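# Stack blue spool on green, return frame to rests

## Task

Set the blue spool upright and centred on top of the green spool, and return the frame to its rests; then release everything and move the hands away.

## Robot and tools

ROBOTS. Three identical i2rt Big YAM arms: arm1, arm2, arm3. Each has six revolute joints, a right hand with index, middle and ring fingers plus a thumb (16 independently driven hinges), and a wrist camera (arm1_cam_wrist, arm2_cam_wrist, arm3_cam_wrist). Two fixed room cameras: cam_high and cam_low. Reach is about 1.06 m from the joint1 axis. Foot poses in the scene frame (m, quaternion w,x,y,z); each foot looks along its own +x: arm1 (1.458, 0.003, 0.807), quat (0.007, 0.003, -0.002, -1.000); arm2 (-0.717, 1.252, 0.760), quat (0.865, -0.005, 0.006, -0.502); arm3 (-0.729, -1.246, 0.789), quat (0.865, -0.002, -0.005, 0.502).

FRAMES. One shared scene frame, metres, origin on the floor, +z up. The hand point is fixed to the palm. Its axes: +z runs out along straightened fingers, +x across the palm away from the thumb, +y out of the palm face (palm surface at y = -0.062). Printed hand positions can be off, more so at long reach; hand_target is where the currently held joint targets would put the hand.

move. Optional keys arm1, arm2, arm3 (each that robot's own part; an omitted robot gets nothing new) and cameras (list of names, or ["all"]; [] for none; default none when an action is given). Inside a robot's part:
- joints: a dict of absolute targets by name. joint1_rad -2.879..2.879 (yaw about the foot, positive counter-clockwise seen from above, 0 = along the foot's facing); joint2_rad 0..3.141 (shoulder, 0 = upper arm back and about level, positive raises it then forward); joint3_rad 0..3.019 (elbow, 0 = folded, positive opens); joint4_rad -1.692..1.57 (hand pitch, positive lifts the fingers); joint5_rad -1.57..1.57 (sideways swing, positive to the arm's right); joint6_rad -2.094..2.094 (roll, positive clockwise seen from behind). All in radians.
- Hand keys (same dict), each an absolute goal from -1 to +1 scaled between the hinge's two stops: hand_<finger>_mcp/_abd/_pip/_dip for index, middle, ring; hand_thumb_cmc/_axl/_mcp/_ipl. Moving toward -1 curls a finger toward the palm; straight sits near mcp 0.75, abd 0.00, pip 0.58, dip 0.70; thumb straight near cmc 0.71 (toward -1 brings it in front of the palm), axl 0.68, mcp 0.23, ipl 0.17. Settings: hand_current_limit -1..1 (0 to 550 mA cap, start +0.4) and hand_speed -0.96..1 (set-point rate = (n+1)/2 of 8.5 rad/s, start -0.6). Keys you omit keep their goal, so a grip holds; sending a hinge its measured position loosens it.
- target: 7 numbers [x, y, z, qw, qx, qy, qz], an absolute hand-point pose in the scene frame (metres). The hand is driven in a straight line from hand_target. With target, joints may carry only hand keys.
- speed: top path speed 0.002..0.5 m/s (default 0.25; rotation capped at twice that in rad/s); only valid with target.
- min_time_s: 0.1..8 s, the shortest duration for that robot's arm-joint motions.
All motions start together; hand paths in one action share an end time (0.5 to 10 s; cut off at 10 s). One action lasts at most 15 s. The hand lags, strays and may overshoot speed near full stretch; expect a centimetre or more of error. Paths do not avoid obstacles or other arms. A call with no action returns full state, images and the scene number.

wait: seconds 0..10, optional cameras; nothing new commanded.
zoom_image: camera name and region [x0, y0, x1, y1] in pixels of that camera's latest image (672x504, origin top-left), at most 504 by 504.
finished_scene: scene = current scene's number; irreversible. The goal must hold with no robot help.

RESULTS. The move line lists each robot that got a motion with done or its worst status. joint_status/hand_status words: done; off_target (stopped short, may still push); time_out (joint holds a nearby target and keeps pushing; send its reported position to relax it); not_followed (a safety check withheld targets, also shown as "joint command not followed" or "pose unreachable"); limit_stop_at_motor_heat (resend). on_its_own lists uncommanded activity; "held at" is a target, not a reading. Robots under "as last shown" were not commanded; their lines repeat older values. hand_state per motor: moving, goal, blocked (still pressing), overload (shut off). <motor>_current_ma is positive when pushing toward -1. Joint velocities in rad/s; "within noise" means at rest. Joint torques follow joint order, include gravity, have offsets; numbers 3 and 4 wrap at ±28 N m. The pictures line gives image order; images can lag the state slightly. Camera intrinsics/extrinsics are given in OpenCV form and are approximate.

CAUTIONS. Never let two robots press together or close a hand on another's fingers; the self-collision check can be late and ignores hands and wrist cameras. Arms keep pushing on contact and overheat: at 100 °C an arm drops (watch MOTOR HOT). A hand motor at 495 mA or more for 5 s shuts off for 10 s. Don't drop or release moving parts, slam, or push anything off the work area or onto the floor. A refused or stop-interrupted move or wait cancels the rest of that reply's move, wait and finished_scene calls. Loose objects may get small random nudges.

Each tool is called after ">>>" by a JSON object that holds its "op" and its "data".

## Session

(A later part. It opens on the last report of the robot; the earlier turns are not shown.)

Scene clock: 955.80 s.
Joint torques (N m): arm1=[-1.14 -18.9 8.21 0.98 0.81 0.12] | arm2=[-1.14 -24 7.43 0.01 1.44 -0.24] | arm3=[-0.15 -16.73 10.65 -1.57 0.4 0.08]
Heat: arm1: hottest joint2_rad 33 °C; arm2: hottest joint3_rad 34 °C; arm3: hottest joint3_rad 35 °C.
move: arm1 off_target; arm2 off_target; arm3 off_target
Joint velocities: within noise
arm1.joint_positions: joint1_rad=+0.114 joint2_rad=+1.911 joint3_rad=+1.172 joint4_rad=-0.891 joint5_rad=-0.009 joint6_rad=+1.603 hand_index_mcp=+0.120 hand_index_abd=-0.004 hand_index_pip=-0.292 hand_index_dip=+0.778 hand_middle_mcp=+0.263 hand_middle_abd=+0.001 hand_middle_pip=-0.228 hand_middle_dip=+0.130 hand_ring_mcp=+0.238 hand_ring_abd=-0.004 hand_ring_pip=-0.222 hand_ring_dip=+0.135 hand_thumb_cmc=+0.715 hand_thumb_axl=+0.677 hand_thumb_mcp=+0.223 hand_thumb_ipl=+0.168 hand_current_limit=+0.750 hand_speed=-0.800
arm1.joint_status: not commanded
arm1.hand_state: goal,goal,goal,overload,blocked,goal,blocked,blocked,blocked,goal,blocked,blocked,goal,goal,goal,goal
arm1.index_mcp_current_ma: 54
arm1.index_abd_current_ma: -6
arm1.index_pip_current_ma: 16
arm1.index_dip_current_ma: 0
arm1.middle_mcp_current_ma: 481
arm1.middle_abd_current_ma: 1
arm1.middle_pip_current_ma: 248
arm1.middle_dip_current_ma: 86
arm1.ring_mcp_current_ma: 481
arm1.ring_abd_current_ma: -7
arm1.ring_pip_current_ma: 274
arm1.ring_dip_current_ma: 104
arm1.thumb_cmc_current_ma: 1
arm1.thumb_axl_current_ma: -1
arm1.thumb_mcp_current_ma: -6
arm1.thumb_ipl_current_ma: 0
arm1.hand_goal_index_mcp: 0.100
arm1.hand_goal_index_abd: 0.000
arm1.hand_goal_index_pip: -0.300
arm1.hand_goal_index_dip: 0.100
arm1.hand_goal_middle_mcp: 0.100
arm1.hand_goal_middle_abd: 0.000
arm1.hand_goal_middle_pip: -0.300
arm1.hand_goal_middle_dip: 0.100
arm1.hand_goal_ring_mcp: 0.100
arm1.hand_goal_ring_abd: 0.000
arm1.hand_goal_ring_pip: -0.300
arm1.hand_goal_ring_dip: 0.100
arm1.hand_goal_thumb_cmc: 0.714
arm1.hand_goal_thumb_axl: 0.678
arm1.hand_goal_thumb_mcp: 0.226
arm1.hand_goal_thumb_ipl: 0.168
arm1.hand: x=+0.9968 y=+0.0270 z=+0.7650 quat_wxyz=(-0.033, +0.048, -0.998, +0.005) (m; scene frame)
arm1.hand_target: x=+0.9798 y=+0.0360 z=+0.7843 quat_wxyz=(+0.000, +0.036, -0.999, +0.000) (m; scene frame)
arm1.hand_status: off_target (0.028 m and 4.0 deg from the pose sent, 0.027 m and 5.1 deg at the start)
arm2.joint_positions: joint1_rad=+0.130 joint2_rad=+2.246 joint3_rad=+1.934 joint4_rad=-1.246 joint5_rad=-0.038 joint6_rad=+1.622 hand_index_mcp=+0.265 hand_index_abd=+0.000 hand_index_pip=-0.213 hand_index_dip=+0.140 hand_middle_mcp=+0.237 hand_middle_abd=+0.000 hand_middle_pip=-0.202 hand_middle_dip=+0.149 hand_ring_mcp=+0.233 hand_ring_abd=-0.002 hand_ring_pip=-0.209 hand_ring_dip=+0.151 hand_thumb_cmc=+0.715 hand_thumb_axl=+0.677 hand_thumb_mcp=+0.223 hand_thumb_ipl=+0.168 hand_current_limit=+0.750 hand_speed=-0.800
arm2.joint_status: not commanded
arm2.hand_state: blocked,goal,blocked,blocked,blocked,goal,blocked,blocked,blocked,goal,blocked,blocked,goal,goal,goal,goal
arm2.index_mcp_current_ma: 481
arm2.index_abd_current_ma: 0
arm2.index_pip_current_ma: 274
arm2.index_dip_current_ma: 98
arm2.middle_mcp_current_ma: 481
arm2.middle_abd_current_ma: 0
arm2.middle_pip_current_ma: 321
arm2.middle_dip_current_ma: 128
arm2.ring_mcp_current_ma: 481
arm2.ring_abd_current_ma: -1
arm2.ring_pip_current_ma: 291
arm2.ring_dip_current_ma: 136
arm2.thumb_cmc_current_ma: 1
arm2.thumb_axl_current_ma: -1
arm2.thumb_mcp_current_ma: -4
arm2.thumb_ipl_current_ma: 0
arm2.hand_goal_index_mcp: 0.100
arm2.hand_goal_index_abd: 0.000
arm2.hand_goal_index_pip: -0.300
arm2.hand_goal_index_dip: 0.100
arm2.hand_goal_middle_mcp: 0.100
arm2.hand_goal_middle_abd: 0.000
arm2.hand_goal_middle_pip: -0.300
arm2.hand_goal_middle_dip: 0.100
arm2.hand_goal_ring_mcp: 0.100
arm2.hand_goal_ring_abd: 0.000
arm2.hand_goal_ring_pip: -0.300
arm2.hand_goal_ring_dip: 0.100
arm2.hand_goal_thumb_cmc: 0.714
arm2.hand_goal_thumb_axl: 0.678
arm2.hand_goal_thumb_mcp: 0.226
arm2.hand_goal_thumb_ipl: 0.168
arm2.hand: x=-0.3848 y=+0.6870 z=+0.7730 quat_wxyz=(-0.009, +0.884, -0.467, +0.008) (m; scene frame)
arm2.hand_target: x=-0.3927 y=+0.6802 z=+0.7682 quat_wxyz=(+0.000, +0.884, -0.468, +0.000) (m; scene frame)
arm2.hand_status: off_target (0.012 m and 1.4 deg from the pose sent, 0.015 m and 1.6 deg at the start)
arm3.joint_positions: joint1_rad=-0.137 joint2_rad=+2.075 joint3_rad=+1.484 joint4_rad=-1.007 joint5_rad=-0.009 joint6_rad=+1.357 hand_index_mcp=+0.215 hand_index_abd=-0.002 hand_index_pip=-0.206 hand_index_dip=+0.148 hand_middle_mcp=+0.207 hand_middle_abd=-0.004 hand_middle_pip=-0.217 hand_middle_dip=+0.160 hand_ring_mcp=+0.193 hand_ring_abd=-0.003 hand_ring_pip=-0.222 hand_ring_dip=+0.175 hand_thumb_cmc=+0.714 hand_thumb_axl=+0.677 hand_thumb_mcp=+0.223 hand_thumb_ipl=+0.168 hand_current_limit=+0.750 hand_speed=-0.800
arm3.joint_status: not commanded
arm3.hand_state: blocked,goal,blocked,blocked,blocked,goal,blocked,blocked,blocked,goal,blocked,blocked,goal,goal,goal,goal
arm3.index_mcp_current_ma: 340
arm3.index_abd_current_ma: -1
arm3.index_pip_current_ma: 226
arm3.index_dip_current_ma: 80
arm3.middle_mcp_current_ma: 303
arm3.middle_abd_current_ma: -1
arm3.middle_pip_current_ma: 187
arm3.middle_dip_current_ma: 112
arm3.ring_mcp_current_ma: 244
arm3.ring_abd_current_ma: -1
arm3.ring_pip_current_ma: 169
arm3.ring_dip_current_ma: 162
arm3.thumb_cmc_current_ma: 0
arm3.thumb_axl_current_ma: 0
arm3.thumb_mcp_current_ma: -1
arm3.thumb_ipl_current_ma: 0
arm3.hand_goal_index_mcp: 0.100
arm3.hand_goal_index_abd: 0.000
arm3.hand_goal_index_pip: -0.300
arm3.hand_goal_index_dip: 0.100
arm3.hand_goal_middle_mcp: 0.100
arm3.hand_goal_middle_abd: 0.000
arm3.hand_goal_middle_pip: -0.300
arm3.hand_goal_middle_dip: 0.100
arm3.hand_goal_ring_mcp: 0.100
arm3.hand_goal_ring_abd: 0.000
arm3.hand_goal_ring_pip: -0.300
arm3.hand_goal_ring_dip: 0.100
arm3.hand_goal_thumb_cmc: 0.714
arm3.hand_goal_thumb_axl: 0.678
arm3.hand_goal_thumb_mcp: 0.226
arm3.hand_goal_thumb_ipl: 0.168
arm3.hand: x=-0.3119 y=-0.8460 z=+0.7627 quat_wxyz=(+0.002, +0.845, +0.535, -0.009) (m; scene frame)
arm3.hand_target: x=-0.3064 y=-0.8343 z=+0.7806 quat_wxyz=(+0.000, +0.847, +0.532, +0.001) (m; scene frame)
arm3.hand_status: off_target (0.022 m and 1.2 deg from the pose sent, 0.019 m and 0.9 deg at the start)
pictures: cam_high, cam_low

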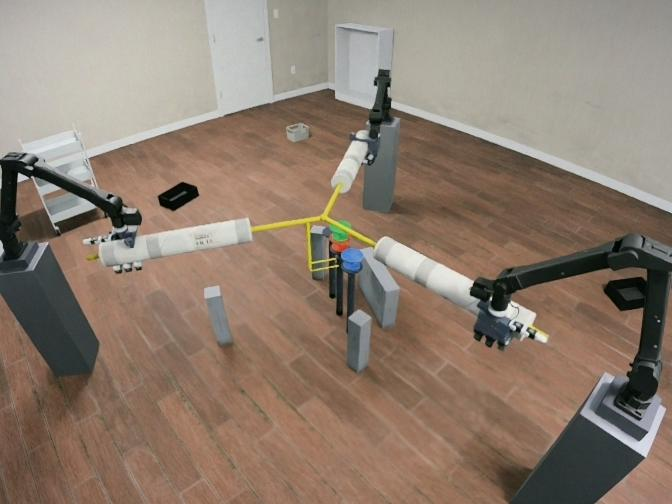

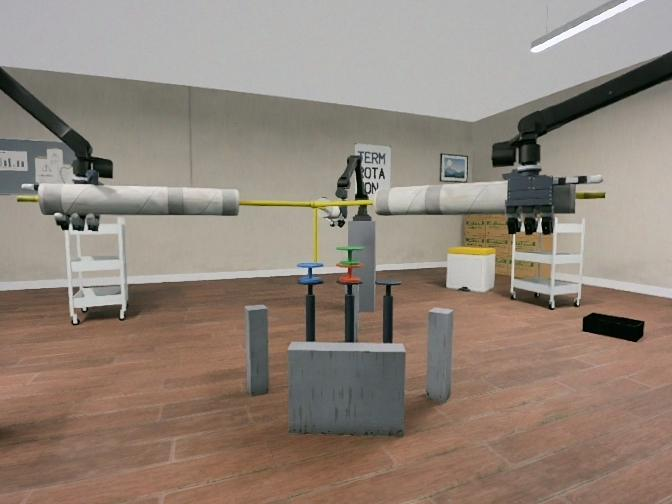

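>>> {"op": "move", "data": {"arm1": {"target": [0.979, 0.036, 0.766, 0, -0.0366, 0.9993, 0], "speed": 0.05}, "arm2": {"target": [-0.3956, 0.682, 0.754, 0, 0.8838, -0.4679, 0], "speed": 0.05}, "arm3": {"target": [-0.306, -0.834, 0.776, 0, 0.8471, 0.5314, 0], "speed": 0.05}, "cameras": ["cam_high", "cam_low"]}}

>>> {"op": "zoom_image", "data": {"camera": "cam_low", "region": [290, 240, 370, 300]}}

>>> {"op": "zoom_image", "data": {"camera": "cam_high", "region": [300, 220, 380, 290]}}

Scene clock: 987.53 s.
Joint torques (N m): arm1=[-1.08 -18.14 8.02 0.87 0.81 0.06] | arm2=[-1.08 -24.41 7.02 -0.08 1.21 -0.26] | arm3=[-0.32 -16.85 10.28 -1.21 0.33 0.09]
Heat: arm1: hottest joint2_rad 32 °C; arm2: hottest joint3_rad 33 °C; arm3: hottest joint3_rad 35 °C.
move: arm1 off_target; arm2 off_target; arm3 off_target
Joint velocities: within noise
arm1.joint_positions: joint1_rad=+0.112 joint2_rad=+1.932 joint3_rad=+1.164 joint4_rad=-0.848 joint5_rad=-0.009 joint6_rad=+1.606 hand_index_mcp=+0.119 hand_index_abd=-0.004 hand_index_pip=-0.292 hand_index_dip=+0.778 hand_middle_mcp=+0.256 hand_middle_abd=+0.002 hand_middle_pip=-0.228 hand_middle_dip=+0.130 hand_ring_mcp=+0.238 hand_ring_abd=-0.004 hand_ring_pip=-0.222 hand_ring_dip=+0.130 hand_thumb_cmc=+0.715 hand_thumb_axl=+0.677 hand_thumb_mcp=+0.223 hand_thumb_ipl=+0.168 hand_current_limit=+0.750 hand_speed=-0.800
arm1.joint_status: not commanded
arm1.hand_state: goal,goal,goal,overload,blocked,goal,blocked,blocked,blocked,goal,blocked,blocked,goal,goal,goal,goal
arm1.index_mcp_current_ma: 53
arm1.index_abd_current_ma: -6
arm1.index_pip_current_ma: 16
arm1.index_dip_current_ma: 0
arm1.middle_mcp_current_ma: 481
arm1.middle_abd_current_ma: 2
arm1.middle_pip_current_ma: 248
arm1.middle_dip_current_ma: 86
arm1.ring_mcp_current_ma: 481
arm1.ring_abd_current_ma: -6
arm1.ring_pip_current_ma: 274
arm1.ring_dip_current_ma: 86
arm1.thumb_cmc_current_ma: 1
arm1.thumb_axl_current_ma: -1
arm1.thumb_mcp_current_ma: -6
arm1.thumb_ipl_current_ma: 0
arm1.hand_goal_index_mcp: 0.100
arm1.hand_goal_index_abd: 0.000
arm1.hand_goal_index_pip: -0.300
arm1.hand_goal_index_dip: 0.100
arm1.hand_goal_middle_mcp: 0.100
arm1.hand_goal_middle_abd: 0.000
arm1.hand_goal_middle_pip: -0.300
arm1.hand_goal_middle_dip: 0.100
arm1.hand_goal_ring_mcp: 0.100
arm1.hand_goal_ring_abd: 0.000
arm1.hand_goal_ring_pip: -0.300
arm1.hand_goal_ring_dip: 0.100
arm1.hand_goal_thumb_cmc: 0.714
arm1.hand_goal_thumb_axl: 0.678
arm1.hand_goal_thumb_mcp: 0.226
arm1.hand_goal_thumb_ipl: 0.168
arm1.hand: x=+0.9947 y=+0.0272 z=+0.7519 quat_wxyz=(-0.026, +0.045, -0.999, +0.005) (m; scene frame)
arm1.hand_target: x=+0.9795 y=+0.0360 z=+0.7663 quat_wxyz=(+0.000, +0.036, -0.999, +0.000) (m; scene frame)
arm1.hand_status: off_target (0.023 m and 3.2 deg from the pose sent, 0.020 m and 4.0 deg at the start)
arm2.joint_positions: joint1_rad=+0.129 joint2_rad=+2.254 joint3_rad=+1.909 joint4_rad=-1.208 joint5_rad=-0.033 joint6_rad=+1.622 hand_index_mcp=+0.265 hand_index_abd=+0.002 hand_index_pip=-0.213 hand_index_dip=+0.140 hand_middle_mcp=+0.237 hand_middle_abd=+0.002 hand_middle_pip=-0.202 hand_middle_dip=+0.148 hand_ring_mcp=+0.233 hand_ring_abd=+0.000 hand_ring_pip=-0.209 hand_ring_dip=+0.150 hand_thumb_cmc=+0.715 hand_thumb_axl=+0.677 hand_thumb_mcp=+0.223 hand_thumb_ipl=+0.168 hand_current_limit=+0.750 hand_speed=-0.800
arm2.joint_status: not commanded
arm2.hand_state: blocked,goal,blocked,blocked,blocked,goal,blocked,blocked,blocked,goal,blocked,blocked,goal,goal,goal,goal
arm2.index_mcp_current_ma: 481
arm2.index_abd_current_ma: 2
arm2.index_pip_current_ma: 274
arm2.index_dip_current_ma: 98
arm2.middle_mcp_current_ma: 481
arm2.middle_abd_current_ma: 2
arm2.middle_pip_current_ma: 321
arm2.middle_dip_current_ma: 126
arm2.ring_mcp_current_ma: 481
arm2.ring_abd_current_ma: 0
arm2.ring_pip_current_ma: 291
arm2.ring_dip_current_ma: 131
arm2.thumb_cmc_current_ma: 1
arm2.thumb_axl_current_ma: -1
arm2.thumb_mcp_current_ma: -4
arm2.thumb_ipl_current_ma: 0
arm2.hand_goal_index_mcp: 0.100
arm2.hand_goal_index_abd: 0.000
arm2.hand_goal_index_pip: -0.300
arm2.hand_goal_index_dip: 0.100
arm2.hand_goal_middle_mcp: 0.100
arm2.hand_goal_middle_abd: 0.000
arm2.hand_goal_middle_pip: -0.300
arm2.hand_goal_middle_dip: 0.100
arm2.hand_goal_ring_mcp: 0.100
arm2.hand_goal_ring_abd: 0.000
arm2.hand_goal_ring_pip: -0.300
arm2.hand_goal_ring_dip: 0.100
arm2.hand_goal_thumb_cmc: 0.714
arm2.hand_goal_thumb_axl: 0.678
arm2.hand_goal_thumb_mcp: 0.226
arm2.hand_goal_thumb_ipl: 0.168
arm2.hand: x=-0.3870 y=+0.6865 z=+0.7591 quat_wxyz=(-0.006, +0.884, -0.468, +0.009) (m; scene frame)
arm2.hand_target: x=-0.3955 y=+0.6821 z=+0.7542 quat_wxyz=(+0.000, +0.884, -0.468, +0.000) (m; scene frame)
arm2.hand_status: off_target (0.011 m and 1.3 deg from the pose sent, 0.022 m and 1.4 deg at the start)
arm3.joint_positions: joint1_rad=-0.137 joint2_rad=+2.081 joint3_rad=+1.484 joint4_rad=-1.007 joint5_rad=-0.008 joint6_rad=+1.357 hand_index_mcp=+0.215 hand_index_abd=-0.002 hand_index_pip=-0.206 hand_index_dip=+0.148 hand_middle_mcp=+0.207 hand_middle_abd=-0.004 hand_middle_pip=-0.217 hand_middle_dip=+0.160 hand_ring_mcp=+0.192 hand_ring_abd=-0.003 hand_ring_pip=-0.221 hand_ring_dip=+0.175 hand_thumb_cmc=+0.714 hand_thumb_axl=+0.677 hand_thumb_mcp=+0.223 hand_thumb_ipl=+0.168 hand_current_limit=+0.750 hand_speed=-0.800
arm3.joint_status: not commanded
arm3.hand_state: blocked,goal,blocked,blocked,blocked,goal,blocked,blocked,blocked,goal,blocked,blocked,goal,goal,goal,goal
arm3.index_mcp_current_ma: 340
arm3.index_abd_current_ma: -1
arm3.index_pip_current_ma: 226
arm3.index_dip_current_ma: 80
arm3.middle_mcp_current_ma: 303
arm3.middle_abd_current_ma: -1
arm3.middle_pip_current_ma: 187
arm3.middle_dip_current_ma: 112
arm3.ring_mcp_current_ma: 240
arm3.ring_abd_current_ma: -1
arm3.ring_pip_current_ma: 173
arm3.ring_dip_current_ma: 162
arm3.thumb_cmc_current_ma: 0
arm3.thumb_axl_current_ma: 0
arm3.thumb_mcp_current_ma: -1
arm3.thumb_ipl_current_ma: 0
arm3.hand_goal_index_mcp: 0.100
arm3.hand_goal_index_abd: 0.000
arm3.hand_goal_index_pip: -0.300
arm3.hand_goal_index_dip: 0.100
arm3.hand_goal_middle_mcp: 0.100
arm3.hand_goal_middle_abd: 0.000
arm3.hand_goal_middle_pip: -0.300
arm3.hand_goal_middle_dip: 0.100
arm3.hand_goal_ring_mcp: 0.100
arm3.hand_goal_ring_abd: 0.000
arm3.hand_goal_ring_pip: -0.300
arm3.hand_goal_ring_dip: 0.100
arm3.hand_goal_thumb_cmc: 0.714
arm3.hand_goal_thumb_axl: 0.678
arm3.hand_goal_thumb_mcp: 0.226
arm3.hand_goal_thumb_ipl: 0.168
arm3.hand: x=-0.3124 y=-0.8470 z=+0.7592 quat_wxyz=(+0.004, +0.845, +0.535, -0.012) (m; scene frame)
arm3.hand_target: x=-0.3064 y=-0.8343 z=+0.7762 quat_wxyz=(+0.000, +0.847, +0.532, +0.000) (m; scene frame)
arm3.hand_status: off_target (0.022 m and 1.5 deg from the pose sent, 0.019 m and 1.2 deg at the start)
pictures: cam_high, cam_low

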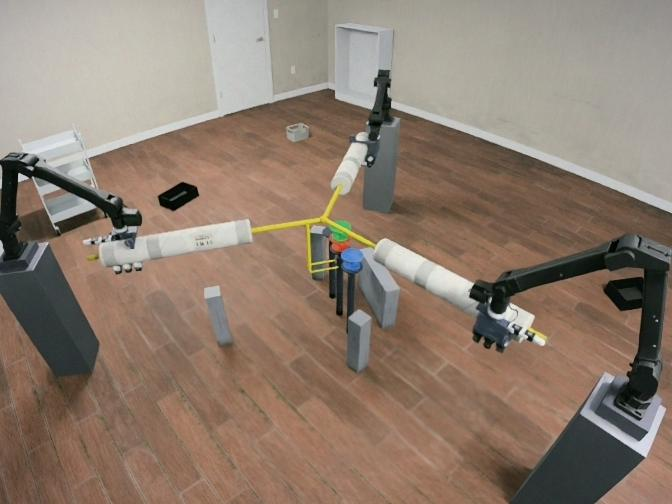

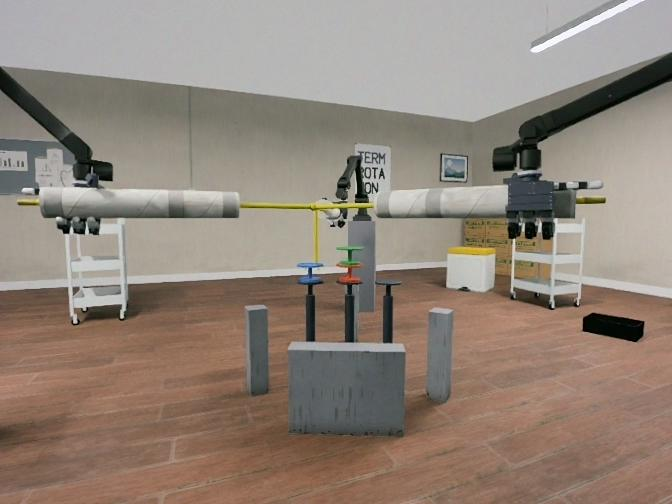

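Scaled by 6.300 from the camera's 672x504 image, which has a finer 960x720 frame.

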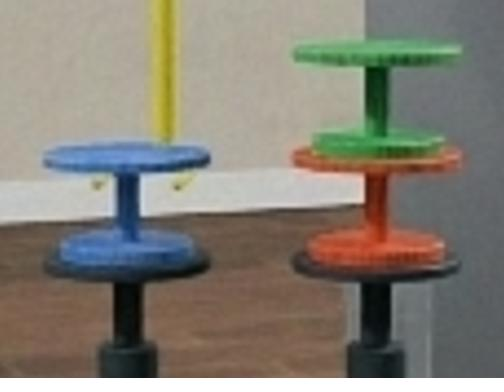

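Scaled by 6.300 from the camera's 672x504 image, which has a finer 960x720 frame.

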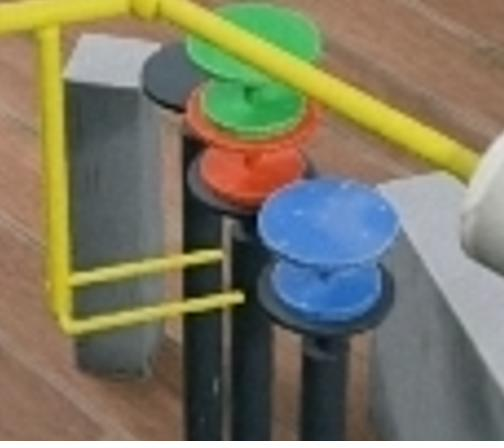

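>>> {"op": "move", "data": {"arm1": {"target": [1.007, 0.093, 0.762, 0, -0.0366, 0.9993, 0], "speed": 0.05}, "arm2": {"target": [-0.367, 0.740, 0.754, 0, 0.8838, -0.4679, 0], "speed": 0.05}, "arm3": {"target": [-0.277, -0.776, 0.778, 0, 0.8471, 0.5314, 0], "speed": 0.05}, "cameras": ["cam_high", "cam_low"]}}

>>> {"op": "zoom_image", "data": {"camera": "cam_low", "region": [290, 240, 370, 300]}}

>>> {"op": "zoom_image", "data": {"camera": "cam_high", "region": [300, 220, 380, 290]}}

Scene clock: 1035.70 s.
Joint torques (N m): arm1=[-1.2 -21.19 6.83 0.29 0.81 0.04] | arm2=[-0.26 -26.17 6.2 -0.57 1.03 -0.06] | arm3=[0.38 -19.37 12.78 -2.03 0.47 0.21]
Heat: arm1: hottest joint2_rad 33 °C; arm2: hottest joint2_rad 34 °C; arm3: hottest joint3_rad 35 °C.
move: arm1 off_target; arm2 off_target; arm3 off_target
Joint velocities: within noise
arm1.joint_positions: joint1_rad=-0.003 joint2_rad=+1.924 joint3_rad=+1.066 joint4_rad=-0.782 joint5_rad=-0.009 joint6_rad=+1.496 hand_index_mcp=+0.127 hand_index_abd=-0.004 hand_index_pip=-0.286 hand_index_dip=+0.778 hand_middle_mcp=+0.257 hand_middle_abd=+0.000 hand_middle_pip=-0.225 hand_middle_dip=+0.132 hand_ring_mcp=+0.238 hand_ring_abd=-0.004 hand_ring_pip=-0.222 hand_ring_dip=+0.130 hand_thumb_cmc=+0.715 hand_thumb_axl=+0.677 hand_thumb_mcp=+0.223 hand_thumb_ipl=+0.168 hand_current_limit=+0.750 hand_speed=-0.800
arm1.joint_status: not commanded
arm1.hand_state: blocked,goal,goal,overload,blocked,goal,blocked,blocked,blocked,goal,blocked,blocked,goal,goal,goal,goal
arm1.index_mcp_current_ma: 79
arm1.index_abd_current_ma: -6
arm1.index_pip_current_ma: 32
arm1.index_dip_current_ma: 0
arm1.middle_mcp_current_ma: 481
arm1.middle_abd_current_ma: 0
arm1.middle_pip_current_ma: 264
arm1.middle_dip_current_ma: 91
arm1.ring_mcp_current_ma: 481
arm1.ring_abd_current_ma: -6
arm1.ring_pip_current_ma: 274
arm1.ring_dip_current_ma: 85
arm1.thumb_cmc_current_ma: 1
arm1.thumb_axl_current_ma: -1
arm1.thumb_mcp_current_ma: -6
arm1.thumb_ipl_current_ma: 0
arm1.hand_goal_index_mcp: 0.100
arm1.hand_goal_index_abd: 0.000
arm1.hand_goal_index_pip: -0.300
arm1.hand_goal_index_dip: 0.100
arm1.hand_goal_middle_mcp: 0.100
arm1.hand_goal_middle_abd: 0.000
arm1.hand_goal_middle_pip: -0.300
arm1.hand_goal_middle_dip: 0.100
arm1.hand_goal_ring_mcp: 0.100
arm1.hand_goal_ring_abd: 0.000
arm1.hand_goal_ring_pip: -0.300
arm1.hand_goal_ring_dip: 0.100
arm1.hand_goal_thumb_cmc: 0.714
arm1.hand_goal_thumb_axl: 0.678
arm1.hand_goal_thumb_mcp: 0.226
arm1.hand_goal_thumb_ipl: 0.168
arm1.hand: x=+1.0248 y=+0.0829 z=+0.7304 quat_wxyz=(-0.038, +0.043, -0.998, +0.008) (m; scene frame)
arm1.hand_target: x=+1.0080 y=+0.0930 z=+0.7612 quat_wxyz=(+0.000, +0.036, -0.999, +0.000) (m; scene frame)
arm1.hand_status: off_target (0.038 m and 4.5 deg from the pose sent, 0.068 m and 3.2 deg at the start)
arm2.joint_positions: joint1_rad=+0.206 joint2_rad=+2.212 joint3_rad=+1.787 joint4_rad=-1.135 joint5_rad=-0.028 joint6_rad=+1.690 hand_index_mcp=+0.265 hand_index_abd=-0.001 hand_index_pip=-0.213 hand_index_dip=+0.140 hand_middle_mcp=+0.239 hand_middle_abd=-0.002 hand_middle_pip=-0.202 hand_middle_dip=+0.148 hand_ring_mcp=+0.233 hand_ring_abd=-0.004 hand_ring_pip=-0.209 hand_ring_dip=+0.150 hand_thumb_cmc=+0.715 hand_thumb_axl=+0.677 hand_thumb_mcp=+0.223 hand_thumb_ipl=+0.168 hand_current_limit=+0.750 hand_speed=-0.800
arm2.joint_status: not commanded
arm2.hand_state: blocked,goal,blocked,blocked,blocked,goal,blocked,blocked,blocked,goal,blocked,blocked,goal,goal,goal,goal
arm2.index_mcp_current_ma: 481
arm2.index_abd_current_ma: -1
arm2.index_pip_current_ma: 274
arm2.index_dip_current_ma: 98
arm2.middle_mcp_current_ma: 481
arm2.middle_abd_current_ma: -1
arm2.middle_pip_current_ma: 321
arm2.middle_dip_current_ma: 126
arm2.ring_mcp_current_ma: 481
arm2.ring_abd_current_ma: -4
arm2.ring_pip_current_ma: 291
arm2.ring_dip_current_ma: 131
arm2.thumb_cmc_current_ma: 1
arm2.thumb_axl_current_ma: -1
arm2.thumb_mcp_current_ma: -4
arm2.thumb_ipl_current_ma: 0
arm2.hand_goal_index_mcp: 0.100
arm2.hand_goal_index_abd: 0.000
arm2.hand_goal_index_pip: -0.300
arm2.hand_goal_index_dip: 0.100
arm2.hand_goal_middle_mcp: 0.100
arm2.hand_goal_middle_abd: 0.000
arm2.hand_goal_middle_pip: -0.300
arm2.hand_goal_middle_dip: 0.100
arm2.hand_goal_ring_mcp: 0.100
arm2.hand_goal_ring_abd: 0.000
arm2.hand_goal_ring_pip: -0.300
arm2.hand_goal_ring_dip: 0.100
arm2.hand_goal_thumb_cmc: 0.714
arm2.hand_goal_thumb_axl: 0.678
arm2.hand_goal_thumb_mcp: 0.226
arm2.hand_goal_thumb_ipl: 0.168
arm2.hand: x=-0.3631 y=+0.7369 z=+0.7426 quat_wxyz=(-0.006, +0.886, -0.464, +0.004) (m; scene frame)
arm2.hand_target: x=-0.3669 y=+0.7399 z=+0.7538 quat_wxyz=(+0.000, +0.884, -0.468, +0.000) (m; scene frame)
arm2.hand_status: off_target (0.012 m and 1.0 deg from the pose sent, 0.057 m and 1.2 deg at the start)
arm3.joint_positions: joint1_rad=-0.127 joint2_rad=+2.234 joint3_rad=+1.727 joint4_rad=-1.105 joint5_rad=-0.012 joint6_rad=+1.362 hand_index_mcp=+0.215 hand_index_abd=-0.002 hand_index_pip=-0.204 hand_index_dip=+0.148 hand_middle_mcp=+0.207 hand_middle_abd=-0.004 hand_middle_pip=-0.215 hand_middle_dip=+0.160 hand_ring_mcp=+0.191 hand_ring_abd=-0.003 hand_ring_pip=-0.220 hand_ring_dip=+0.175 hand_thumb_cmc=+0.714 hand_thumb_axl=+0.677 hand_thumb_mcp=+0.223 hand_thumb_ipl=+0.168 hand_current_limit=+0.750 hand_speed=-0.800
arm3.joint_status: not commanded
arm3.hand_state: blocked,goal,blocked,blocked,blocked,goal,blocked,blocked,blocked,goal,blocked,blocked,goal,goal,goal,goal
arm3.index_mcp_current_ma: 340
arm3.index_abd_current_ma: -1
arm3.index_pip_current_ma: 235
arm3.index_dip_current_ma: 80
arm3.middle_mcp_current_ma: 303
arm3.middle_abd_current_ma: -1
arm3.middle_pip_current_ma: 193
arm3.middle_dip_current_ma: 112
arm3.ring_mcp_current_ma: 238
arm3.ring_abd_current_ma: -1
arm3.ring_pip_current_ma: 175
arm3.ring_dip_current_ma: 162
arm3.thumb_cmc_current_ma: 0
arm3.thumb_axl_current_ma: 0
arm3.thumb_mcp_current_ma: -1
arm3.thumb_ipl_current_ma: 0
arm3.hand_goal_index_mcp: 0.100
arm3.hand_goal_index_abd: 0.000
arm3.hand_goal_index_pip: -0.300
arm3.hand_goal_index_dip: 0.100
arm3.hand_goal_middle_mcp: 0.100
arm3.hand_goal_middle_abd: 0.000
arm3.hand_goal_middle_pip: -0.300
arm3.hand_goal_middle_dip: 0.100
arm3.hand_goal_ring_mcp: 0.100
arm3.hand_goal_ring_abd: 0.000
arm3.hand_goal_ring_pip: -0.300
arm3.hand_goal_ring_dip: 0.100
arm3.hand_goal_thumb_cmc: 0.714
arm3.hand_goal_thumb_axl: 0.678
arm3.hand_goal_thumb_mcp: 0.226
arm3.hand_goal_thumb_ipl: 0.168
arm3.hand: x=-0.2818 y=-0.7960 z=+0.7485 quat_wxyz=(+0.003, +0.843, +0.537, -0.016) (m; scene frame)
arm3.hand_target: x=-0.2777 y=-0.7770 z=+0.7781 quat_wxyz=(-0.001, +0.847, +0.532, +0.001) (m; scene frame)
arm3.hand_status: off_target (0.036 m and 2.0 deg from the pose sent, 0.082 m and 1.5 deg at the start)
pictures: cam_high, cam_low

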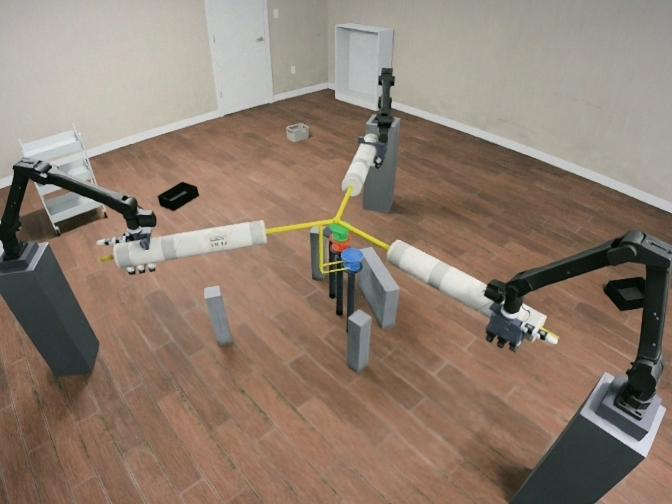

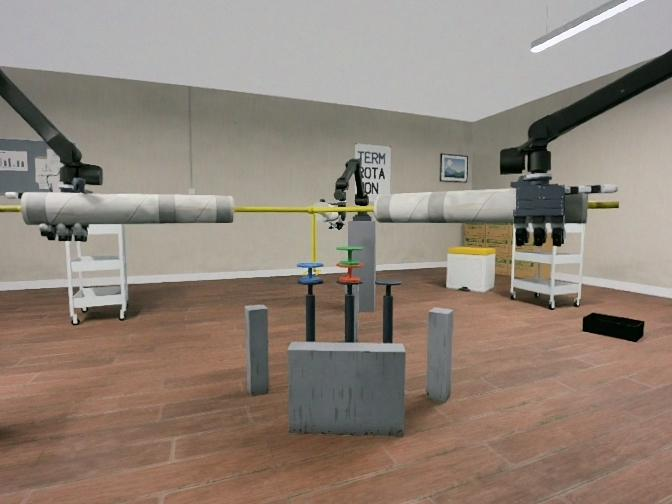

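Scaled by 6.300 from the camera's 672x504 image, which has a finer 960x720 frame.

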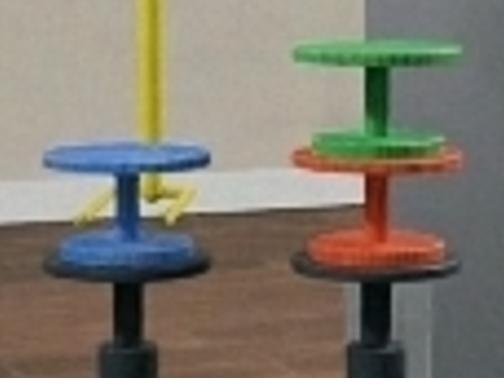

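Scaled by 6.300 from the camera's 672x504 image, which has a finer 960x720 frame.

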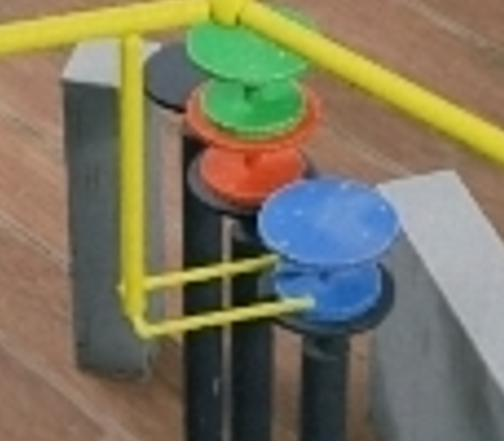

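>>> {"op": "move", "data": {"arm1": {"target": [1.036, 0.1535, 0.780, 0, -0.0366, 0.9993, 0], "speed": 0.05}, "arm2": {"target": [-0.335, 0.8035, 0.773, 0, 0.8838, -0.4679, 0], "speed": 0.05}, "arm3": {"target": [-0.2536, -0.7125, 0.794, 0, 0.8471, 0.5314, 0], "speed": 0.05}, "cameras": ["cam_high", "cam_low"]}}

>>> {"op": "zoom_image", "data": {"camera": "cam_low", "region": [290, 240, 370, 300]}}

>>> {"op": "zoom_image", "data": {"camera": "cam_high", "region": [300, 220, 380, 290]}}

Scene clock: 1061.23 s.
Joint torques (N m): arm1=[-0.85 -20.25 7.51 -0.08 0.64 0.01] | arm2=[-0.32 -25.05 6.38 -0.66 1.07 -0.14] | arm3=[0.67 -21.01 13.53 -2.04 0.56 0.21]
Heat: arm1: hottest joint2_rad 33 °C; arm2: hottest joint2_rad 35 °C; arm3: hottest joint3_rad 35 °C.
move: arm1 off_target; arm2 off_target; arm3 off_target
Joint velocities: within noise
arm1.joint_positions: joint1_rad=-0.143 joint2_rad=+1.842 joint3_rad=+0.993 joint4_rad=-0.790 joint5_rad=-0.006 joint6_rad=+1.362 hand_index_mcp=+0.129 hand_index_abd=-0.004 hand_index_pip=-0.285 hand_index_dip=+0.778 hand_middle_mcp=+0.257 hand_middle_abd=+0.000 hand_middle_pip=-0.225 hand_middle_dip=+0.135 hand_ring_mcp=+0.238 hand_ring_abd=-0.004 hand_ring_pip=-0.222 hand_ring_dip=+0.130 hand_thumb_cmc=+0.715 hand_thumb_axl=+0.677 hand_thumb_mcp=+0.223 hand_thumb_ipl=+0.168 hand_current_limit=+0.750 hand_speed=-0.800
arm1.joint_status: not commanded
arm1.hand_state: blocked,goal,goal,overload,blocked,goal,blocked,blocked,blocked,goal,blocked,blocked,goal,goal,goal,goal
arm1.index_mcp_current_ma: 86
arm1.index_abd_current_ma: -6
arm1.index_pip_current_ma: 36
arm1.index_dip_current_ma: 0
arm1.middle_mcp_current_ma: 481
arm1.middle_abd_current_ma: 0
arm1.middle_pip_current_ma: 264
arm1.middle_dip_current_ma: 104
arm1.ring_mcp_current_ma: 481
arm1.ring_abd_current_ma: -6
arm1.ring_pip_current_ma: 274
arm1.ring_dip_current_ma: 85
arm1.thumb_cmc_current_ma: 1
arm1.thumb_axl_current_ma: -1
arm1.thumb_mcp_current_ma: -6
arm1.thumb_ipl_current_ma: 0
arm1.hand_goal_index_mcp: 0.100
arm1.hand_goal_index_abd: 0.000
arm1.hand_goal_index_pip: -0.300
arm1.hand_goal_index_dip: 0.100
arm1.hand_goal_middle_mcp: 0.100
arm1.hand_goal_middle_abd: 0.000
arm1.hand_goal_middle_pip: -0.300
arm1.hand_goal_middle_dip: 0.100
arm1.hand_goal_ring_mcp: 0.100
arm1.hand_goal_ring_abd: 0.000
arm1.hand_goal_ring_pip: -0.300
arm1.hand_goal_ring_dip: 0.100
arm1.hand_goal_thumb_cmc: 0.714
arm1.hand_goal_thumb_axl: 0.678
arm1.hand_goal_thumb_mcp: 0.226
arm1.hand_goal_thumb_ipl: 0.168
arm1.hand: x=+1.0537 y=+0.1429 z=+0.7466 quat_wxyz=(-0.036, +0.040, -0.998, +0.011) (m; scene frame)
arm1.hand_target: x=+1.0370 y=+0.1534 z=+0.7791 quat_wxyz=(+0.000, +0.036, -0.999, +0.000) (m; scene frame)
arm1.hand_status: off_target (0.039 m and 4.4 deg from the pose sent, 0.087 m and 4.5 deg at the start)
arm2.joint_positions: joint1_rad=+0.314 joint2_rad=+2.132 joint3_rad=+1.699 joint4_rad=-1.129 joint5_rad=-0.029 joint6_rad=+1.805 hand_index_mcp=+0.265 hand_index_abd=-0.001 hand_index_pip=-0.213 hand_index_dip=+0.141 hand_middle_mcp=+0.240 hand_middle_abd=-0.002 hand_middle_pip=-0.202 hand_middle_dip=+0.148 hand_ring_mcp=+0.235 hand_ring_abd=-0.004 hand_ring_pip=-0.209 hand_ring_dip=+0.148 hand_thumb_cmc=+0.715 hand_thumb_axl=+0.677 hand_thumb_mcp=+0.223 hand_thumb_ipl=+0.168 hand_current_limit=+0.750 hand_speed=-0.800
arm2.joint_status: not commanded
arm2.hand_state: blocked,goal,blocked,blocked,blocked,goal,blocked,blocked,blocked,goal,blocked,blocked,goal,goal,goal,goal
arm2.index_mcp_current_ma: 481
arm2.index_abd_current_ma: -1
arm2.index_pip_current_ma: 274
arm2.index_dip_current_ma: 103
arm2.middle_mcp_current_ma: 481
arm2.middle_abd_current_ma: -1
arm2.middle_pip_current_ma: 321
arm2.middle_dip_current_ma: 126
arm2.ring_mcp_current_ma: 481
arm2.ring_abd_current_ma: -4
arm2.ring_pip_current_ma: 291
arm2.ring_dip_current_ma: 127
arm2.thumb_cmc_current_ma: 1
arm2.thumb_axl_current_ma: -1
arm2.thumb_mcp_current_ma: -4
arm2.thumb_ipl_current_ma: 0
arm2.hand_goal_index_mcp: 0.100
arm2.hand_goal_index_abd: 0.000
arm2.hand_goal_index_pip: -0.300
arm2.hand_goal_index_dip: 0.100
arm2.hand_goal_middle_mcp: 0.100
arm2.hand_goal_middle_abd: 0.000
arm2.hand_goal_middle_pip: -0.300
arm2.hand_goal_middle_dip: 0.100
arm2.hand_goal_ring_mcp: 0.100
arm2.hand_goal_ring_abd: 0.000
arm2.hand_goal_ring_pip: -0.300
arm2.hand_goal_ring_dip: 0.100
arm2.hand_goal_thumb_cmc: 0.714
arm2.hand_goal_thumb_axl: 0.678
arm2.hand_goal_thumb_mcp: 0.226
arm2.hand_goal_thumb_ipl: 0.168
arm2.hand: x=-0.3306 y=+0.8033 z=+0.7606 quat_wxyz=(-0.008, +0.884, -0.467, +0.002) (m; scene frame)
arm2.hand_target: x=-0.3350 y=+0.8035 z=+0.7728 quat_wxyz=(+0.000, +0.884, -0.468, +0.000) (m; scene frame)
arm2.hand_status: off_target (0.013 m and 0.9 deg from the pose sent, 0.078 m and 1.0 deg at the start)
arm3.joint_positions: joint1_rad=-0.103 joint2_rad=+2.408 joint3_rad=+2.093 joint4_rad=-1.297 joint5_rad=-0.015 joint6_rad=+1.388 hand_index_mcp=+0.220 hand_index_abd=-0.003 hand_index_pip=-0.201 hand_index_dip=+0.148 hand_middle_mcp=+0.207 hand_middle_abd=-0.005 hand_middle_pip=-0.212 hand_middle_dip=+0.160 hand_ring_mcp=+0.191 hand_ring_abd=-0.003 hand_ring_pip=-0.219 hand_ring_dip=+0.175 hand_thumb_cmc=+0.714 hand_thumb_axl=+0.677 hand_thumb_mcp=+0.223 hand_thumb_ipl=+0.168 hand_current_limit=+0.750 hand_speed=-0.800
arm3.joint_status: not commanded
arm3.hand_state: blocked,goal,blocked,blocked,blocked,goal,blocked,blocked,blocked,goal,blocked,blocked,goal,goal,goal,goal
arm3.index_mcp_current_ma: 362
arm3.index_abd_current_ma: -1
arm3.index_pip_current_ma: 244
arm3.index_dip_current_ma: 80
arm3.middle_mcp_current_ma: 303
arm3.middle_abd_current_ma: -2
arm3.middle_pip_current_ma: 204
arm3.middle_dip_current_ma: 112
arm3.ring_mcp_current_ma: 238
arm3.ring_abd_current_ma: -1
arm3.ring_pip_current_ma: 179
arm3.ring_dip_current_ma: 162
arm3.thumb_cmc_current_ma: 0
arm3.thumb_axl_current_ma: 0
arm3.thumb_mcp_current_ma: -1
arm3.thumb_ipl_current_ma: 0
arm3.hand_goal_index_mcp: 0.100
arm3.hand_goal_index_abd: 0.000
arm3.hand_goal_index_pip: -0.300
arm3.hand_goal_index_dip: 0.100
arm3.hand_goal_middle_mcp: 0.100
arm3.hand_goal_middle_abd: 0.000
arm3.hand_goal_middle_pip: -0.300
arm3.hand_goal_middle_dip: 0.100
arm3.hand_goal_ring_mcp: 0.100
arm3.hand_goal_ring_abd: 0.000
arm3.hand_goal_ring_pip: -0.300
arm3.hand_goal_ring_dip: 0.100
arm3.hand_goal_thumb_cmc: 0.714
arm3.hand_goal_thumb_axl: 0.678
arm3.hand_goal_thumb_mcp: 0.226
arm3.hand_goal_thumb_ipl: 0.168
arm3.hand: x=-0.2550 y=-0.7308 z=+0.7616 quat_wxyz=(+0.003, +0.844, +0.537, -0.017) (m; scene frame)
arm3.hand_target: x=-0.2545 y=-0.7136 z=+0.7940 quat_wxyz=(-0.001, +0.847, +0.532, +0.001) (m; scene frame)
arm3.hand_status: off_target (0.037 m and 2.1 deg from the pose sent, 0.099 m and 2.0 deg at the start)
pictures: cam_high, cam_low

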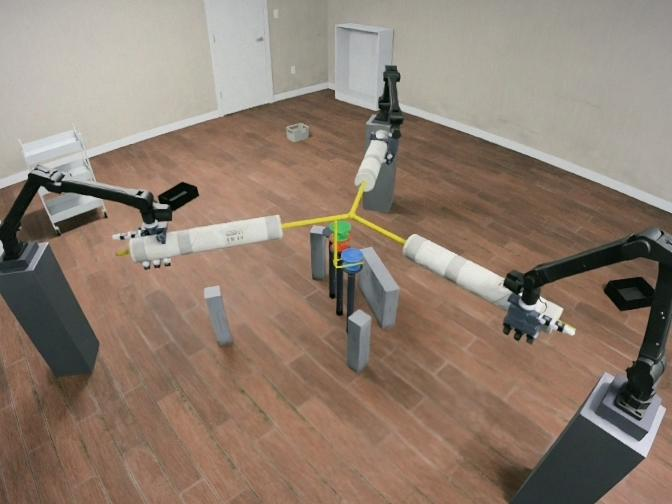

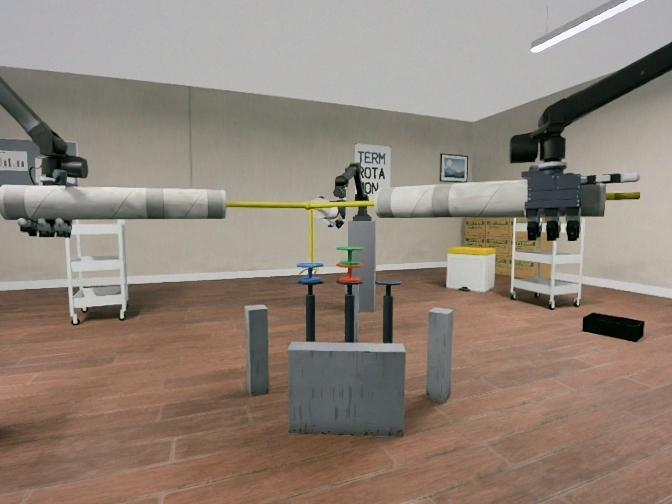

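Scaled by 6.300 from the camera's 672x504 image, which has a finer 960x720 frame.

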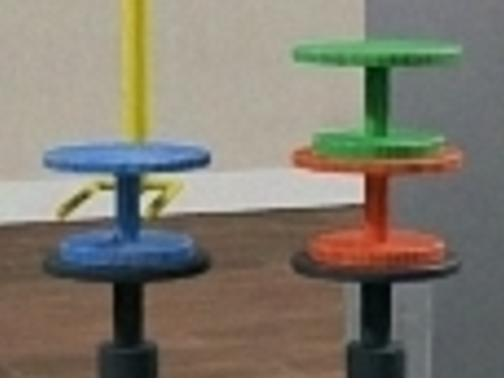

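Scaled by 6.300 from the camera's 672x504 image, which has a finer 960x720 frame.

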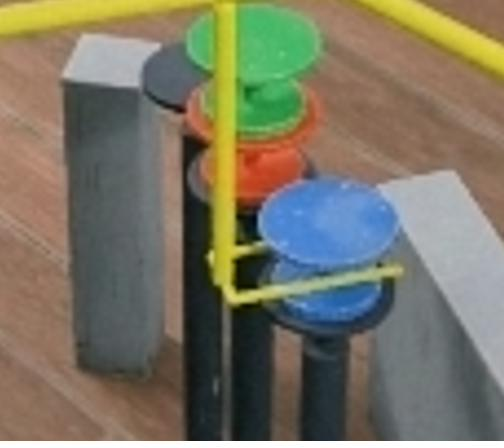

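>>> {"op": "move", "data": {"arm1": {"target": [1.037, 0.1535, 0.883, 0, -0.0366, 0.9993, 0], "speed": 0.05}, "arm2": {"target": [-0.335, 0.8020, 0.873, 0, 0.8838, -0.4679, 0], "speed": 0.05}, "arm3": {"target": [-0.2545, -0.7130, 0.896, 0, 0.8471, 0.5314, 0], "speed": 0.05}, "cameras": ["cam_high", "cam_low"]}}

>>> {"op": "zoom_image", "data": {"camera": "cam_low", "region": [280, 190, 380, 300]}}

>>> {"op": "zoom_image", "data": {"camera": "cam_high", "region": [300, 190, 400, 290]}}

Scene clock: 1095.53 s.
Joint torques (N m): arm1=[-0.15 -18.43 12.97 -1.14 0.51 0.24] | arm2=[-1.38 -24.23 9.95 -2.13 1.42 -0.18] | arm3=[0.38 -23.65 13.93 -2.32 0.58 0.18]
Heat: arm1: hottest joint2_rad 33 °C; arm2: hottest joint2_rad 35 °C; arm3: hottest joint3_rad 35 °C.
move: arm1 off_target; arm2 off_target; arm3 off_target
Joint velocities: within noise
arm1.joint_positions: joint1_rad=-0.150 joint2_rad=+1.659 joint3_rad=+1.046 joint4_rad=-1.038 joint5_rad=-0.004 joint6_rad=+1.338 hand_index_mcp=+0.125 hand_index_abd=-0.004 hand_index_pip=-0.288 hand_index_dip=+0.778 hand_middle_mcp=+0.257 hand_middle_abd=-0.004 hand_middle_pip=-0.225 hand_middle_dip=+0.132 hand_ring_mcp=+0.238 hand_ring_abd=-0.008 hand_ring_pip=-0.222 hand_ring_dip=+0.133 hand_thumb_cmc=+0.715 hand_thumb_axl=+0.677 hand_thumb_mcp=+0.223 hand_thumb_ipl=+0.168 hand_current_limit=+0.750 hand_speed=-0.800
arm1.joint_status: not commanded
arm1.hand_state: blocked,goal,goal,overload,blocked,goal,blocked,blocked,blocked,goal,blocked,blocked,goal,goal,goal,goal
arm1.index_mcp_current_ma: 72
arm1.index_abd_current_ma: -6
arm1.index_pip_current_ma: 27
arm1.index_dip_current_ma: 0
arm1.middle_mcp_current_ma: 481
arm1.middle_abd_current_ma: -7
arm1.middle_pip_current_ma: 264
arm1.middle_dip_current_ma: 94
arm1.ring_mcp_current_ma: 481
arm1.ring_abd_current_ma: -14
arm1.ring_pip_current_ma: 274
arm1.ring_dip_current_ma: 97
arm1.thumb_cmc_current_ma: 1
arm1.thumb_axl_current_ma: -1
arm1.thumb_mcp_current_ma: -6
arm1.thumb_ipl_current_ma: 0
arm1.hand_goal_index_mcp: 0.100
arm1.hand_goal_index_abd: 0.000
arm1.hand_goal_index_pip: -0.300
arm1.hand_goal_index_dip: 0.100
arm1.hand_goal_middle_mcp: 0.100
arm1.hand_goal_middle_abd: 0.000
arm1.hand_goal_middle_pip: -0.300
arm1.hand_goal_middle_dip: 0.100
arm1.hand_goal_ring_mcp: 0.100
arm1.hand_goal_ring_abd: 0.000
arm1.hand_goal_ring_pip: -0.300
arm1.hand_goal_ring_dip: 0.100
arm1.hand_goal_thumb_cmc: 0.714
arm1.hand_goal_thumb_axl: 0.678
arm1.hand_goal_thumb_mcp: 0.226
arm1.hand_goal_thumb_ipl: 0.168
arm1.hand: x=+1.0604 y=+0.1457 z=+0.8386 quat_wxyz=(-0.042, +0.048, -0.998, +0.012) (m; scene frame)
arm1.hand_target: x=+1.0391 y=+0.1533 z=+0.8821 quat_wxyz=(+0.000, +0.037, -0.999, +0.000) (m; scene frame)
arm1.hand_status: off_target (0.051 m and 5.2 deg from the pose sent, 0.138 m and 4.4 deg at the start)
arm2.joint_positions: joint1_rad=+0.323 joint2_rad=+2.042 joint3_rad=+1.786 joint4_rad=-1.302 joint5_rad=-0.037 joint6_rad=+1.806 hand_index_mcp=+0.265 hand_index_abd=-0.002 hand_index_pip=-0.213 hand_index_dip=+0.135 hand_middle_mcp=+0.240 hand_middle_abd=-0.002 hand_middle_pip=-0.202 hand_middle_dip=+0.144 hand_ring_mcp=+0.235 hand_ring_abd=-0.005 hand_ring_pip=-0.209 hand_ring_dip=+0.148 hand_thumb_cmc=+0.715 hand_thumb_axl=+0.677 hand_thumb_mcp=+0.223 hand_thumb_ipl=+0.168 hand_current_limit=+0.750 hand_speed=-0.800
arm2.joint_status: not commanded
arm2.hand_state: blocked,goal,blocked,blocked,blocked,goal,blocked,blocked,blocked,goal,blocked,blocked,goal,goal,goal,goal
arm2.index_mcp_current_ma: 481
arm2.index_abd_current_ma: -2
arm2.index_pip_current_ma: 274
arm2.index_dip_current_ma: 82
arm2.middle_mcp_current_ma: 481
arm2.middle_abd_current_ma: -2
arm2.middle_pip_current_ma: 321
arm2.middle_dip_current_ma: 111
arm2.ring_mcp_current_ma: 481
arm2.ring_abd_current_ma: -5
arm2.ring_pip_current_ma: 291
arm2.ring_dip_current_ma: 127
arm2.thumb_cmc_current_ma: 1
arm2.thumb_axl_current_ma: -1
arm2.thumb_mcp_current_ma: -4
arm2.thumb_ipl_current_ma: 0
arm2.hand_goal_index_mcp: 0.100
arm2.hand_goal_index_abd: 0.000
arm2.hand_goal_index_pip: -0.300
arm2.hand_goal_index_dip: 0.100
arm2.hand_goal_middle_mcp: 0.100
arm2.hand_goal_middle_abd: 0.000
arm2.hand_goal_middle_pip: -0.300
arm2.hand_goal_middle_dip: 0.100
arm2.hand_goal_ring_mcp: 0.100
arm2.hand_goal_ring_abd: 0.000
arm2.hand_goal_ring_pip: -0.300
arm2.hand_goal_ring_dip: 0.100
arm2.hand_goal_thumb_cmc: 0.714
arm2.hand_goal_thumb_axl: 0.678
arm2.hand_goal_thumb_mcp: 0.226
arm2.hand_goal_thumb_ipl: 0.168
arm2.hand: x=-0.3267 y=+0.8101 z=+0.8456 quat_wxyz=(-0.011, +0.886, -0.463, +0.005) (m; scene frame)
arm2.hand_target: x=-0.3351 y=+0.8025 z=+0.8726 quat_wxyz=(+0.000, +0.884, -0.468, +0.001) (m; scene frame)
arm2.hand_status: off_target (0.030 m and 1.5 deg from the pose sent, 0.113 m and 0.9 deg at the start)
arm3.joint_positions: joint1_rad=-0.102 joint2_rad=+2.380 joint3_rad=+2.263 joint4_rad=-1.516 joint5_rad=-0.015 joint6_rad=+1.391 hand_index_mcp=+0.233 hand_index_abd=-0.007 hand_index_pip=-0.186 hand_index_dip=+0.148 hand_middle_mcp=+0.212 hand_middle_abd=-0.007 hand_middle_pip=-0.201 hand_middle_dip=+0.160 hand_ring_mcp=+0.190 hand_ring_abd=-0.005 hand_ring_pip=-0.211 hand_ring_dip=+0.175 hand_thumb_cmc=+0.714 hand_thumb_axl=+0.677 hand_thumb_mcp=+0.223 hand_thumb_ipl=+0.168 hand_current_limit=+0.750 hand_speed=-0.800
arm3.joint_status: not commanded
arm3.hand_state: blocked,goal,blocked,blocked,blocked,goal,blocked,blocked,blocked,goal,blocked,blocked,goal,goal,goal,goal
arm3.index_mcp_current_ma: 427
arm3.index_abd_current_ma: -3
arm3.index_pip_current_ma: 305
arm3.index_dip_current_ma: 80
arm3.middle_mcp_current_ma: 326
arm3.middle_abd_current_ma: -4
arm3.middle_pip_current_ma: 246
arm3.middle_dip_current_ma: 112
arm3.ring_mcp_current_ma: 233
arm3.ring_abd_current_ma: -2
arm3.ring_pip_current_ma: 206
arm3.ring_dip_current_ma: 162
arm3.thumb_cmc_current_ma: 0
arm3.thumb_axl_current_ma: 0
arm3.thumb_mcp_current_ma: -1
arm3.thumb_ipl_current_ma: 0
arm3.hand_goal_index_mcp: 0.100
arm3.hand_goal_index_abd: 0.000
arm3.hand_goal_index_pip: -0.300
arm3.hand_goal_index_dip: 0.100
arm3.hand_goal_middle_mcp: 0.100
arm3.hand_goal_middle_abd: 0.000
arm3.hand_goal_middle_pip: -0.300
arm3.hand_goal_middle_dip: 0.100
arm3.hand_goal_ring_mcp: 0.100
arm3.hand_goal_ring_abd: 0.000
arm3.hand_goal_ring_pip: -0.300
arm3.hand_goal_ring_dip: 0.100
arm3.hand_goal_thumb_cmc: 0.714
arm3.hand_goal_thumb_axl: 0.678
arm3.hand_goal_thumb_mcp: 0.226
arm3.hand_goal_thumb_ipl: 0.168
arm3.hand: x=-0.2533 y=-0.7266 z=+0.8448 quat_wxyz=(+0.007, +0.844, +0.536, -0.027) (m; scene frame)
arm3.hand_target: x=-0.2556 y=-0.7147 z=+0.8951 quat_wxyz=(-0.001, +0.847, +0.532, +0.001) (m; scene frame)
arm3.hand_status: off_target (0.053 m and 3.3 deg from the pose sent, 0.136 m and 2.1 deg at the start)
pictures: cam_high, cam_low

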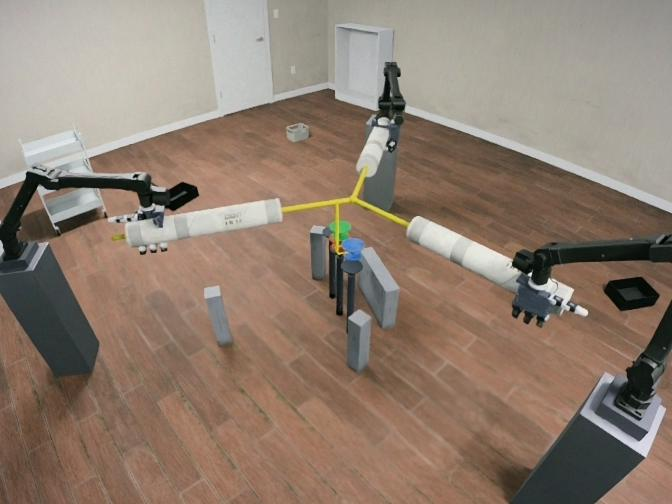

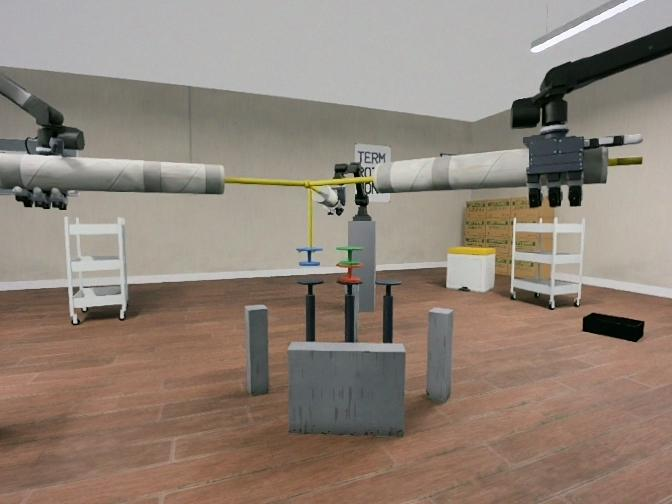

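Scaled by 4.582 from the camera's 672x504 image, which has a finer 960x720 frame.

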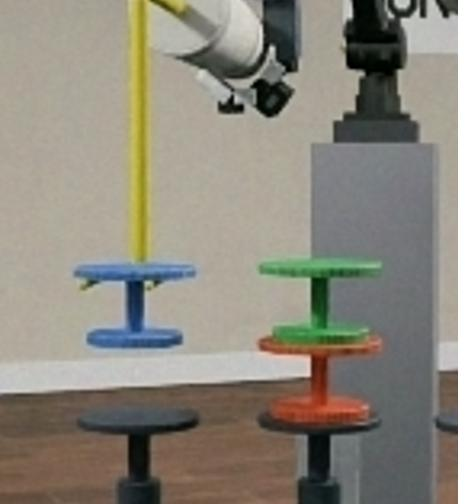

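Scaled by 5.040 from the camera's 672x504 image, which has a finer 960x720 frame.

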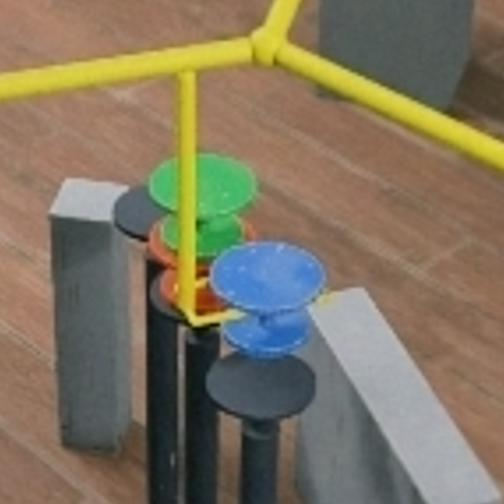

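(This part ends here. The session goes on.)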